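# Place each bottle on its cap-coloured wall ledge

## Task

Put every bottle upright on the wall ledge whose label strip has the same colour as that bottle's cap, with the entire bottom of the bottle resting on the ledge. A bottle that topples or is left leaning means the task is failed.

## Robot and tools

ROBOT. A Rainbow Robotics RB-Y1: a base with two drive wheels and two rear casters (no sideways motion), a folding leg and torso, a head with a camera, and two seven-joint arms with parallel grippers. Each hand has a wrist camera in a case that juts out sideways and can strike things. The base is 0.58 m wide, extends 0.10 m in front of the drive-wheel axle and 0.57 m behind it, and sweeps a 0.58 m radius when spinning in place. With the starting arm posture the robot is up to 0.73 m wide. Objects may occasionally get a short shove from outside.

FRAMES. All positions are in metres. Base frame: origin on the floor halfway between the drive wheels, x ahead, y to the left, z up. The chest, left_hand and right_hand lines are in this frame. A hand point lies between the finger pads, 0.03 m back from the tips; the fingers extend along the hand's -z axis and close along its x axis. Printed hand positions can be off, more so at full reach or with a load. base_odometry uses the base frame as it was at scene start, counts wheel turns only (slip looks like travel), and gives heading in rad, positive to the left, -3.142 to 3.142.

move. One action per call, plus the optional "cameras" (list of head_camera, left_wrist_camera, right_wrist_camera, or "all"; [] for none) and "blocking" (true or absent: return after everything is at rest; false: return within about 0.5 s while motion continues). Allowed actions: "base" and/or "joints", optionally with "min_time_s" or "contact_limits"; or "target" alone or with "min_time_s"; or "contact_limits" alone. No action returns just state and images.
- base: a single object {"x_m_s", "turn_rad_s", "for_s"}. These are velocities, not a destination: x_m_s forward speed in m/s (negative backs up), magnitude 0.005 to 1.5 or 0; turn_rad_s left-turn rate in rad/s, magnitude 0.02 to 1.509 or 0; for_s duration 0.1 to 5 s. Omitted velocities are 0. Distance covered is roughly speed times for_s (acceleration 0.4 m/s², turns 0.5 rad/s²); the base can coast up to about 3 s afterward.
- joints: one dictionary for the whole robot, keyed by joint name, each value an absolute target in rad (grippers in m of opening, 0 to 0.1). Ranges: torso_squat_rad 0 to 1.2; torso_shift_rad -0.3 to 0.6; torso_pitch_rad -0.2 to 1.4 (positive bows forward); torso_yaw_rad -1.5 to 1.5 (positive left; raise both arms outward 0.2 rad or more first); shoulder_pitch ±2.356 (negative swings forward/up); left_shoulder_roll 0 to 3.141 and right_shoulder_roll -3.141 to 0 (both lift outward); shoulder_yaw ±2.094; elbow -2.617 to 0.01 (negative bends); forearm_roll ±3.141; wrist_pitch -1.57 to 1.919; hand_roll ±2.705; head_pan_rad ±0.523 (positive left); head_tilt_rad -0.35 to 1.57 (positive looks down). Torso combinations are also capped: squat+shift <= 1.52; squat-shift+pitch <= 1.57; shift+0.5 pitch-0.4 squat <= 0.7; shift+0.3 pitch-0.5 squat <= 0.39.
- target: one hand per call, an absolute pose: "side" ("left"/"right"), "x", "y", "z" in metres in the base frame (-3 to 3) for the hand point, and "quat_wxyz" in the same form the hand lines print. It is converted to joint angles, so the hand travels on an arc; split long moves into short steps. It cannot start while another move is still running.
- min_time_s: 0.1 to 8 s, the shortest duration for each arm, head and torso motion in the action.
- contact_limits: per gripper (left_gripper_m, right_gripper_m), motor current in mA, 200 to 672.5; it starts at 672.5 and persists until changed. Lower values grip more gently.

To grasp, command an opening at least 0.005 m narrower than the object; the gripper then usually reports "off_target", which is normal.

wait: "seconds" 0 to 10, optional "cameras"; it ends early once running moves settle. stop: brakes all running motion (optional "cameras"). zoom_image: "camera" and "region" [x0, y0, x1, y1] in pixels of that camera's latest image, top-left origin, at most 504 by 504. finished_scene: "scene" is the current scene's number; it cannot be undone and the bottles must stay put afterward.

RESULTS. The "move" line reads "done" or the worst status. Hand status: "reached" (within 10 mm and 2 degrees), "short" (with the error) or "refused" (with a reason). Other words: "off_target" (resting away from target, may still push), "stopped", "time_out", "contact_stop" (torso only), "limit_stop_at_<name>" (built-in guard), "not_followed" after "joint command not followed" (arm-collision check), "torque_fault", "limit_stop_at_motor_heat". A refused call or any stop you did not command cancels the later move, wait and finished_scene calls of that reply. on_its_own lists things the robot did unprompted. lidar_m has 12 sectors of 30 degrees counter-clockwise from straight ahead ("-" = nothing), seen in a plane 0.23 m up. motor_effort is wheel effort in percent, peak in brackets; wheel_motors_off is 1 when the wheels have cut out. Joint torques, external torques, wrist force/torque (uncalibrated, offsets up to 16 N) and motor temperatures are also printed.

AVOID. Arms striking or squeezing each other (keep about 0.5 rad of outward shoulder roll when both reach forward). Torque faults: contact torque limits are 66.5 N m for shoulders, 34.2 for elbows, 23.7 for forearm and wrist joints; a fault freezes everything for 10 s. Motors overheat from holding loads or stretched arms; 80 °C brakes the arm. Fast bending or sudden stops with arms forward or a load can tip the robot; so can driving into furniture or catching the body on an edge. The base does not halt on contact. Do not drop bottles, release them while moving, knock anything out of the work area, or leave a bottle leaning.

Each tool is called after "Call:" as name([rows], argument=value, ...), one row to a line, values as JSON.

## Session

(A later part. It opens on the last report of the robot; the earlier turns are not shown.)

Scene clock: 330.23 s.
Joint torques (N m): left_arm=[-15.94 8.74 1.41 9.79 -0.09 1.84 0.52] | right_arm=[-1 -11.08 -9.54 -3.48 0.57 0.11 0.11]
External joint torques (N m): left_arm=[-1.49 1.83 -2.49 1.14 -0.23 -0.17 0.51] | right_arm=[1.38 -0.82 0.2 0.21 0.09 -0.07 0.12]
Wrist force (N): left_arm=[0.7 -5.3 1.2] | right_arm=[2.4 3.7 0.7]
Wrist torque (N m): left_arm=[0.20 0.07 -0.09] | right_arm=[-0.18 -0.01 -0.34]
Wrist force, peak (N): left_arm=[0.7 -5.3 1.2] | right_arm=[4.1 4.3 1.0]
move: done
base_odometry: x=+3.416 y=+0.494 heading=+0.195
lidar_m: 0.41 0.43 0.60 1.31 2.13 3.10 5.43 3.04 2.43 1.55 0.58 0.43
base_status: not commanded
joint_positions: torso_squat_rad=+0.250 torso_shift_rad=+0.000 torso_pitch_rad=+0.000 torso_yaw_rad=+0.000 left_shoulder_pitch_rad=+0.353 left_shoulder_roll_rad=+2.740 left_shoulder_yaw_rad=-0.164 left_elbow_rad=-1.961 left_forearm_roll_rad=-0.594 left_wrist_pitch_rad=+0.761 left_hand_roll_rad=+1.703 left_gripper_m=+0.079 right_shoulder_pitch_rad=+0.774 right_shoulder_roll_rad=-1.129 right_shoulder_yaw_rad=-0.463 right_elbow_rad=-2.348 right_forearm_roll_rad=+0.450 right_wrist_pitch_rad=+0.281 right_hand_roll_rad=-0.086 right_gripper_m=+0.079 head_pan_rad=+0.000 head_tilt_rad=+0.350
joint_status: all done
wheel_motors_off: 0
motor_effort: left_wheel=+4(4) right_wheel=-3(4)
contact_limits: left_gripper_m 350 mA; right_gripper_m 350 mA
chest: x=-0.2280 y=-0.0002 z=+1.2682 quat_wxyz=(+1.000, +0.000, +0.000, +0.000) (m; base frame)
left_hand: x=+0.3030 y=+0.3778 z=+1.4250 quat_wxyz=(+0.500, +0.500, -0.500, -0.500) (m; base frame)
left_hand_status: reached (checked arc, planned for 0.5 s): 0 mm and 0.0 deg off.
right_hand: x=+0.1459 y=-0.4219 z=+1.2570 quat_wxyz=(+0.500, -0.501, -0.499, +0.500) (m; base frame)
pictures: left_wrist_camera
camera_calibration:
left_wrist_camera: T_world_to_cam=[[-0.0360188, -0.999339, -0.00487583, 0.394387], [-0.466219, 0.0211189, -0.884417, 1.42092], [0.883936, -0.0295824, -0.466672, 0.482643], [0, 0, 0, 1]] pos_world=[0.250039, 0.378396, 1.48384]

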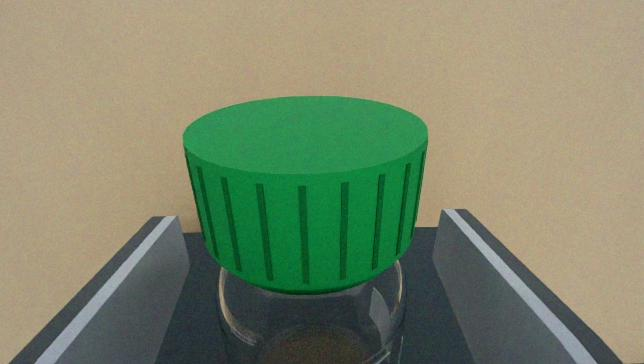

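Released. Retreat.

Call:
move(target={"side": "left", "x": 0.266, "y": 0.378, "z": 1.427, "quat_wxyz": [0.5, 0.5, -0.5, -0.5]}, min_time_s=0.7)

Call:
move(target={"side": "left", "x": 0.226, "y": 0.378, "z": 1.429, "quat_wxyz": [0.5, 0.5, -0.5, -0.5]}, min_time_s=0.7, cameras=["left_wrist_camera"])

Call:
move(target={"side": "left", "x": 0.18, "y": 0.378, "z": 1.43, "quat_wxyz": [0.5, 0.5, -0.5, -0.5]}, min_time_s=0.8, cameras=["left_wrist_camera", "right_wrist_camera"])

Call:
move(joints={"head_pan_rad": 0.5, "head_tilt_rad": 0.3}, cameras=["head_camera"])

Call:
move(joints={"head_pan_rad": -0.5, "head_tilt_rad": 0.3}, cameras=["head_camera"])

Scene clock: 331.73 s.
Joint torques (N m): left_arm=[-13 8.56 2.77 7.84 -0.24 2.18 0.16] | right_arm=[-0.81 -11.02 -8.99 -3.45 0.51 0.11 0.35]
External joint torques (N m): left_arm=[-0.71 0.13 -1.43 -0.42 -0.33 0.16 0.15] | right_arm=[1.57 -0.76 0.74 0.24 0.04 -0.06 0.36]
Wrist force (N): left_arm=[0.5 -5.1 1.4] | right_arm=[3.3 4.3 -0.2]
Wrist torque (N m): left_arm=[0.17 0.06 0.05] | right_arm=[-0.21 0.10 -0.36]
Wrist force, peak (N): left_arm=[0.6 -5.7 1.2] | right_arm=[3.9 4.9 0.5]
move: done
base_odometry: x=+3.416 y=+0.494 heading=+0.195
lidar_m: 0.40 0.43 0.60 1.31 2.13 3.11 5.43 3.05 2.42 1.55 0.57 0.42
base_status: not commanded
joint_positions: torso_squat_rad=+0.250 torso_shift_rad=+0.000 torso_pitch_rad=+0.000 torso_yaw_rad=+0.000 left_shoulder_pitch_rad=+0.191 left_shoulder_roll_rad=+2.715 left_shoulder_yaw_rad=-0.292 left_elbow_rad=-2.105 left_forearm_roll_rad=-0.618 left_wrist_pitch_rad=+0.786 left_hand_roll_rad=+1.663 left_gripper_m=+0.079 right_shoulder_pitch_rad=+0.774 right_shoulder_roll_rad=-1.129 right_shoulder_yaw_rad=-0.463 right_elbow_rad=-2.348 right_forearm_roll_rad=+0.450 right_wrist_pitch_rad=+0.281 right_hand_roll_rad=-0.086 right_gripper_m=+0.079 head_pan_rad=+0.000 head_tilt_rad=+0.350
joint_status: all done
wheel_motors_off: 0
motor_effort: left_wheel=+4(4) right_wheel=-3(4)
contact_limits: left_gripper_m 350 mA; right_gripper_m 350 mA
chest: x=-0.2280 y=-0.0002 z=+1.2682 quat_wxyz=(+1.000, +0.000, +0.000, +0.000) (m; base frame)
left_hand: x=+0.2669 y=+0.3779 z=+1.4270 quat_wxyz=(+0.500, +0.500, -0.500, -0.500) (m; base frame)
left_hand_status: reached (checked arc, planned for 0.7 s): 1 mm and 0.1 deg off.
right_hand: x=+0.1459 y=-0.4219 z=+1.2570 quat_wxyz=(+0.500, -0.501, -0.499, +0.500) (m; base frame)
pictures: none

Scene clock: 332.77 s.
Joint torques (N m): left_arm=[-10.32 11.3 2.9 7.73 -0.08 2.08 0] | right_arm=[-1.5 -11.43 -9.44 -3.57 0.58 0.1 0.2]
External joint torques (N m): left_arm=[-0.47 1.88 -1.35 -0.18 -0.15 0.06 -0.02] | right_arm=[0.88 -1.17 0.29 0.12 0.11 -0.07 0.21]
Wrist force (N): left_arm=[0.7 -4.8 1.0] | right_arm=[2.9 4.1 0.6]
Wrist torque (N m): left_arm=[0.14 0.09 0.04] | right_arm=[-0.18 0.02 -0.38]
Wrist force, peak (N): left_arm=[1.3 -5.2 1.6] | right_arm=[3.1 5.0 0.8]
move: done
base_odometry: x=+3.416 y=+0.494 heading=+0.195
lidar_m: 0.41 0.43 0.59 1.31 2.13 3.11 5.43 3.04 2.42 1.54 0.58 0.43
base_status: not commanded
joint_positions: torso_squat_rad=+0.250 torso_shift_rad=+0.000 torso_pitch_rad=+0.000 torso_yaw_rad=+0.000 left_shoulder_pitch_rad=+0.005 left_shoulder_roll_rad=+2.722 left_shoulder_yaw_rad=-0.461 left_elbow_rad=-2.252 left_forearm_roll_rad=-0.670 left_wrist_pitch_rad=+0.807 left_hand_roll_rad=+1.655 left_gripper_m=+0.079 right_shoulder_pitch_rad=+0.774 right_shoulder_roll_rad=-1.129 right_shoulder_yaw_rad=-0.463 right_elbow_rad=-2.348 right_forearm_roll_rad=+0.450 right_wrist_pitch_rad=+0.281 right_hand_roll_rad=-0.086 right_gripper_m=+0.079 head_pan_rad=+0.000 head_tilt_rad=+0.350
joint_status: all done
wheel_motors_off: 0
motor_effort: left_wheel=+4(4) right_wheel=-4(4)
contact_limits: left_gripper_m 350 mA; right_gripper_m 350 mA
chest: x=-0.2280 y=-0.0002 z=+1.2682 quat_wxyz=(+1.000, +0.000, +0.000, +0.000) (m; base frame)
left_hand: x=+0.2261 y=+0.3779 z=+1.4291 quat_wxyz=(+0.500, +0.500, -0.500, -0.500) (m; base frame)
left_hand_status: reached (checked arc, planned for 0.7 s): 0 mm and 0.0 deg off.
right_hand: x=+0.1459 y=-0.4219 z=+1.2570 quat_wxyz=(+0.500, -0.501, -0.499, +0.500) (m; base frame)
pictures: left_wrist_camera
camera_calibration:
left_wrist_camera: T_world_to_cam=[[-0.0361121, -0.999335, -0.00504494, 0.392004], [-0.466409, 0.0213185, -0.884312, 1.38849], [0.883832, -0.0295813, -0.466869, 0.552846], [0, 0, 0, 1]] pos_world=[0.173138, 0.378497, 1.48794]

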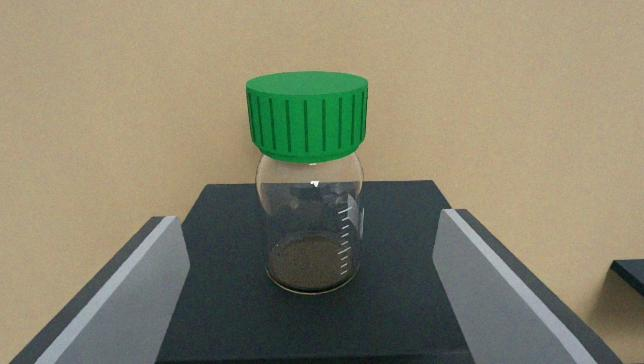

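Scene clock: 333.90 s.
Joint torques (N m): left_arm=[-7.43 11.21 2.52 7.12 -0.05 2 0.55] | right_arm=[-1.04 -11.17 -9.4 -3.46 0.4 0.24 0.21]
External joint torques (N m): left_arm=[-0.3 1.73 -1.53 -0.45 -0.18 -0.01 0.54] | right_arm=[1.34 -0.91 0.34 0.24 -0.08 0.07 0.22]
Wrist force (N): left_arm=[0.8 -5.1 1.2] | right_arm=[3.2 4.9 0.3]
Wrist torque (N m): left_arm=[0.18 0.10 -0.10] | right_arm=[-0.30 0.04 -0.38]
Wrist force, peak (N): left_arm=[1.4 -5.5 1.1] | right_arm=[3.3 5.1 0.2]
move: done
base_odometry: x=+3.416 y=+0.494 heading=+0.195
lidar_m: 0.41 0.43 0.60 1.32 2.12 3.11 5.43 3.05 2.42 1.54 0.58 0.43
base_status: not commanded
joint_positions: torso_squat_rad=+0.250 torso_shift_rad=+0.000 torso_pitch_rad=+0.000 torso_yaw_rad=+0.000 left_shoulder_pitch_rad=-0.185 left_shoulder_roll_rad=+2.772 left_shoulder_yaw_rad=-0.664 left_elbow_rad=-2.399 left_forearm_roll_rad=-0.765 left_wrist_pitch_rad=+0.830 left_hand_roll_rad=+1.686 left_gripper_m=+0.079 right_shoulder_pitch_rad=+0.774 right_shoulder_roll_rad=-1.129 right_shoulder_yaw_rad=-0.463 right_elbow_rad=-2.348 right_forearm_roll_rad=+0.450 right_wrist_pitch_rad=+0.281 right_hand_roll_rad=-0.086 right_gripper_m=+0.079 head_pan_rad=+0.000 head_tilt_rad=+0.350
joint_status: all done
wheel_motors_off: 0
motor_effort: left_wheel=+4(4) right_wheel=-3(4)
contact_limits: left_gripper_m 350 mA; right_gripper_m 350 mA
chest: x=-0.2280 y=-0.0002 z=+1.2682 quat_wxyz=(+1.000, +0.000, +0.000, +0.000) (m; base frame)
left_hand: x=+0.1801 y=+0.3780 z=+1.4301 quat_wxyz=(+0.500, +0.500, -0.500, -0.500) (m; base frame)
left_hand_status: reached (checked arc, planned for 0.8 s): 0 mm and 0.0 deg off.
right_hand: x=+0.1459 y=-0.4219 z=+1.2570 quat_wxyz=(+0.500, -0.501, -0.499, +0.500) (m; base frame)
pictures: left_wrist_camera, right_wrist_camera
camera_calibration:
left_wrist_camera: T_world_to_cam=[[-0.0359816, -0.999339, -0.00522613, 0.390604], [-0.466487, 0.0214205, -0.884268, 1.36782], [0.883796, -0.0293795, -0.46695, 0.594018], [0, 0, 0, 1]] pos_world=[0.127137, 0.378498, 1.48894]
right_wrist_camera: T_world_to_cam=[[-0.0184009, -0.998445, 0.0526219, -0.489562], [-0.496001, -0.0365822, -0.867551, 1.17455], [0.868127, -0.0420643, -0.494556, 0.549415], [0, 0, 0, 1]] pos_world=[0.0966066, -0.422723, 1.31646]

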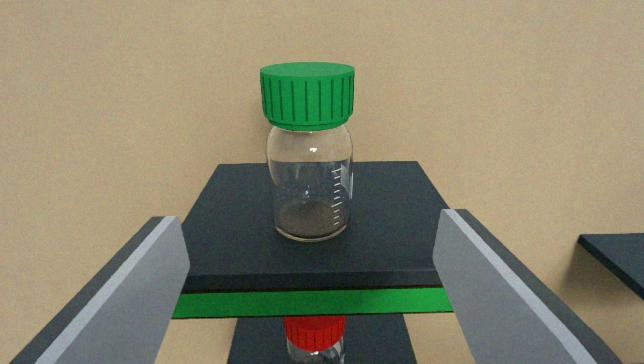

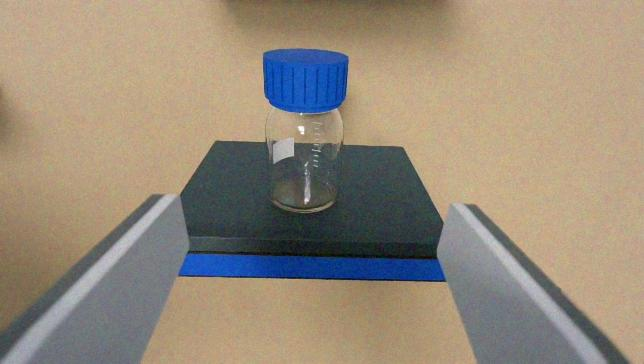

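Scene clock: 334.90 s.
Joint torques (N m): left_arm=[-7.37 11.12 2.48 7.09 -0.05 2.06 0.54] | right_arm=[-1.07 -11.31 -9.4 -3.39 0.56 0.16 0.09]
External joint torques (N m): left_arm=[-0.24 1.64 -1.57 -0.49 -0.17 0.04 0.53] | right_arm=[1.31 -1.05 0.34 0.3 0.09 -0.01 0.1]
Wrist force (N): left_arm=[0.6 -5.4 1.3] | right_arm=[3.0 4.2 -0.5]
Wrist torque (N m): left_arm=[0.21 0.07 -0.07] | right_arm=[-0.17 0.03 -0.35]
Wrist force, peak (N): left_arm=[0.8 -5.5 1.1] | right_arm=[3.3 4.9 -0.1]
move: done
base_odometry: x=+3.416 y=+0.494 heading=+0.195
lidar_m: 0.41 0.42 0.60 1.32 2.13 3.11 5.43 3.05 2.42 1.54 0.58 0.42
base_status: not commanded
joint_positions: torso_squat_rad=+0.250 torso_shift_rad=+0.000 torso_pitch_rad=+0.000 torso_yaw_rad=+0.000 left_shoulder_pitch_rad=-0.185 left_shoulder_roll_rad=+2.772 left_shoulder_yaw_rad=-0.664 left_elbow_rad=-2.399 left_forearm_roll_rad=-0.765 left_wrist_pitch_rad=+0.830 left_hand_roll_rad=+1.686 left_gripper_m=+0.079 right_shoulder_pitch_rad=+0.774 right_shoulder_roll_rad=-1.129 right_shoulder_yaw_rad=-0.463 right_elbow_rad=-2.348 right_forearm_roll_rad=+0.450 right_wrist_pitch_rad=+0.281 right_hand_roll_rad=-0.086 right_gripper_m=+0.079 head_pan_rad=+0.500 head_tilt_rad=+0.300
joint_status: all done
wheel_motors_off: 0
motor_effort: left_wheel=+4(4) right_wheel=-3(4)
contact_limits: left_gripper_m 350 mA; right_gripper_m 350 mA
chest: x=-0.2280 y=-0.0002 z=+1.2682 quat_wxyz=(+1.000, +0.000, +0.000, +0.000) (m; base frame)
left_hand: x=+0.1801 y=+0.3780 z=+1.4301 quat_wxyz=(+0.500, +0.500, -0.500, -0.500) (m; base frame)
right_hand: x=+0.1459 y=-0.4219 z=+1.2570 quat_wxyz=(+0.500, -0.501, -0.499, +0.500) (m; base frame)
pictures: head_camera
camera_calibration:
head_camera: T_world_to_cam=[[0.453492, -0.890977, 0.0224746, 0.064926], [-0.221515, -0.137101, -0.965471, 1.43033], [0.863294, 0.432855, -0.259539, 0.502185], [0, 0, 0, 1]] pos_world=[-0.146136, 0.0365747, 1.50982]

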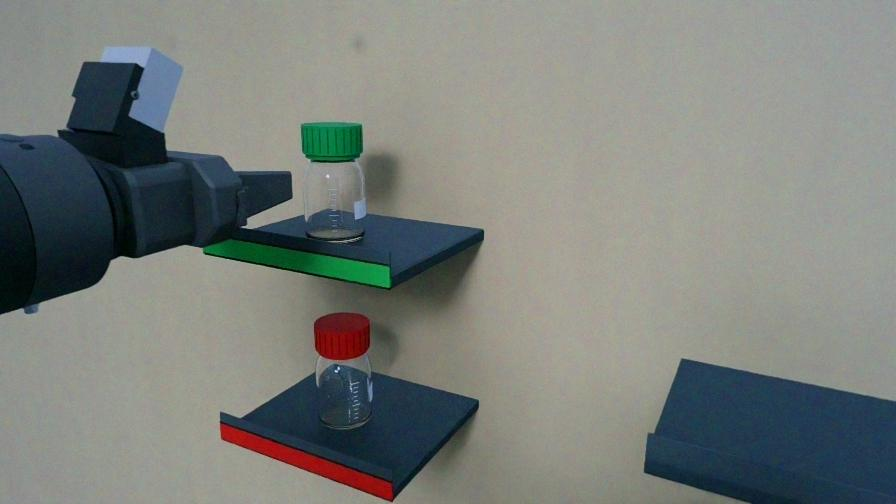

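Scene clock: 336.23 s.
Joint torques (N m): left_arm=[-7.34 11.43 2.77 6.92 0.04 2.2 0.5] | right_arm=[-1.31 -11.12 -9.47 -3.48 0.61 0.12 0.1]
External joint torques (N m): left_arm=[-0.2 1.95 -1.28 -0.66 -0.09 0.18 0.49] | right_arm=[1.07 -0.86 0.27 0.21 0.14 -0.06 0.11]
Wrist force (N): left_arm=[0.9 -5.0 0.9] | right_arm=[2.7 4.3 0.3]
Wrist torque (N m): left_arm=[0.17 0.10 -0.09] | right_arm=[-0.21 0.00 -0.33]
Wrist force, peak (N): left_arm=[0.9 -5.6 1.3] | right_arm=[3.4 4.9 0.0]
move: done
base_odometry: x=+3.416 y=+0.494 heading=+0.195
lidar_m: 0.41 0.43 0.60 1.31 2.13 3.11 5.43 3.05 2.42 1.54 0.58 0.43
base_status: not commanded
joint_positions: torso_squat_rad=+0.250 torso_shift_rad=+0.000 torso_pitch_rad=+0.000 torso_yaw_rad=+0.000 left_shoulder_pitch_rad=-0.185 left_shoulder_roll_rad=+2.772 left_shoulder_yaw_rad=-0.664 left_elbow_rad=-2.399 left_forearm_roll_rad=-0.765 left_wrist_pitch_rad=+0.830 left_hand_roll_rad=+1.686 left_gripper_m=+0.079 right_shoulder_pitch_rad=+0.774 right_shoulder_roll_rad=-1.129 right_shoulder_yaw_rad=-0.463 right_elbow_rad=-2.348 right_forearm_roll_rad=+0.450 right_wrist_pitch_rad=+0.281 right_hand_roll_rad=-0.086 right_gripper_m=+0.079 head_pan_rad=-0.500 head_tilt_rad=+0.300
joint_status: all done
wheel_motors_off: 0
motor_effort: left_wheel=+4(4) right_wheel=-2(4)
contact_limits: left_gripper_m 350 mA; right_gripper_m 350 mA
chest: x=-0.2280 y=-0.0002 z=+1.2682 quat_wxyz=(+1.000, +0.000, +0.000, +0.000) (m; base frame)
left_hand: x=+0.1801 y=+0.3780 z=+1.4301 quat_wxyz=(+0.500, +0.500, -0.500, -0.500) (m; base frame)
right_hand: x=+0.1459 y=-0.4219 z=+1.2570 quat_wxyz=(+0.500, -0.501, -0.499, +0.500) (m; base frame)
pictures: head_camera
camera_calibration:
head_camera: T_world_to_cam=[[-0.504669, -0.863021, 0.0224455, -0.132418], [-0.235559, 0.112642, -0.96531, 1.42725], [0.830555, -0.492449, -0.260139, 0.495937], [0, 0, 0, 1]] pos_world=[-0.142528, -0.0308245, 1.50972]

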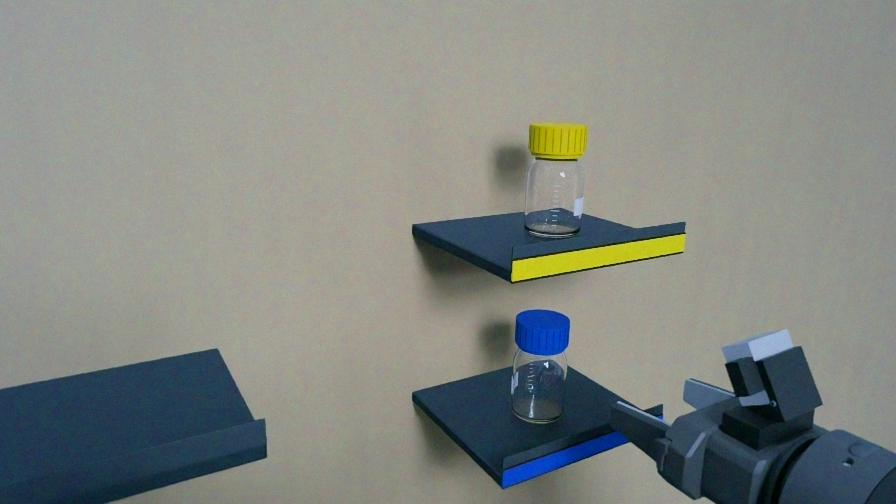

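Call:
finished_scene(scene=2)

The scene is finished: the task was done.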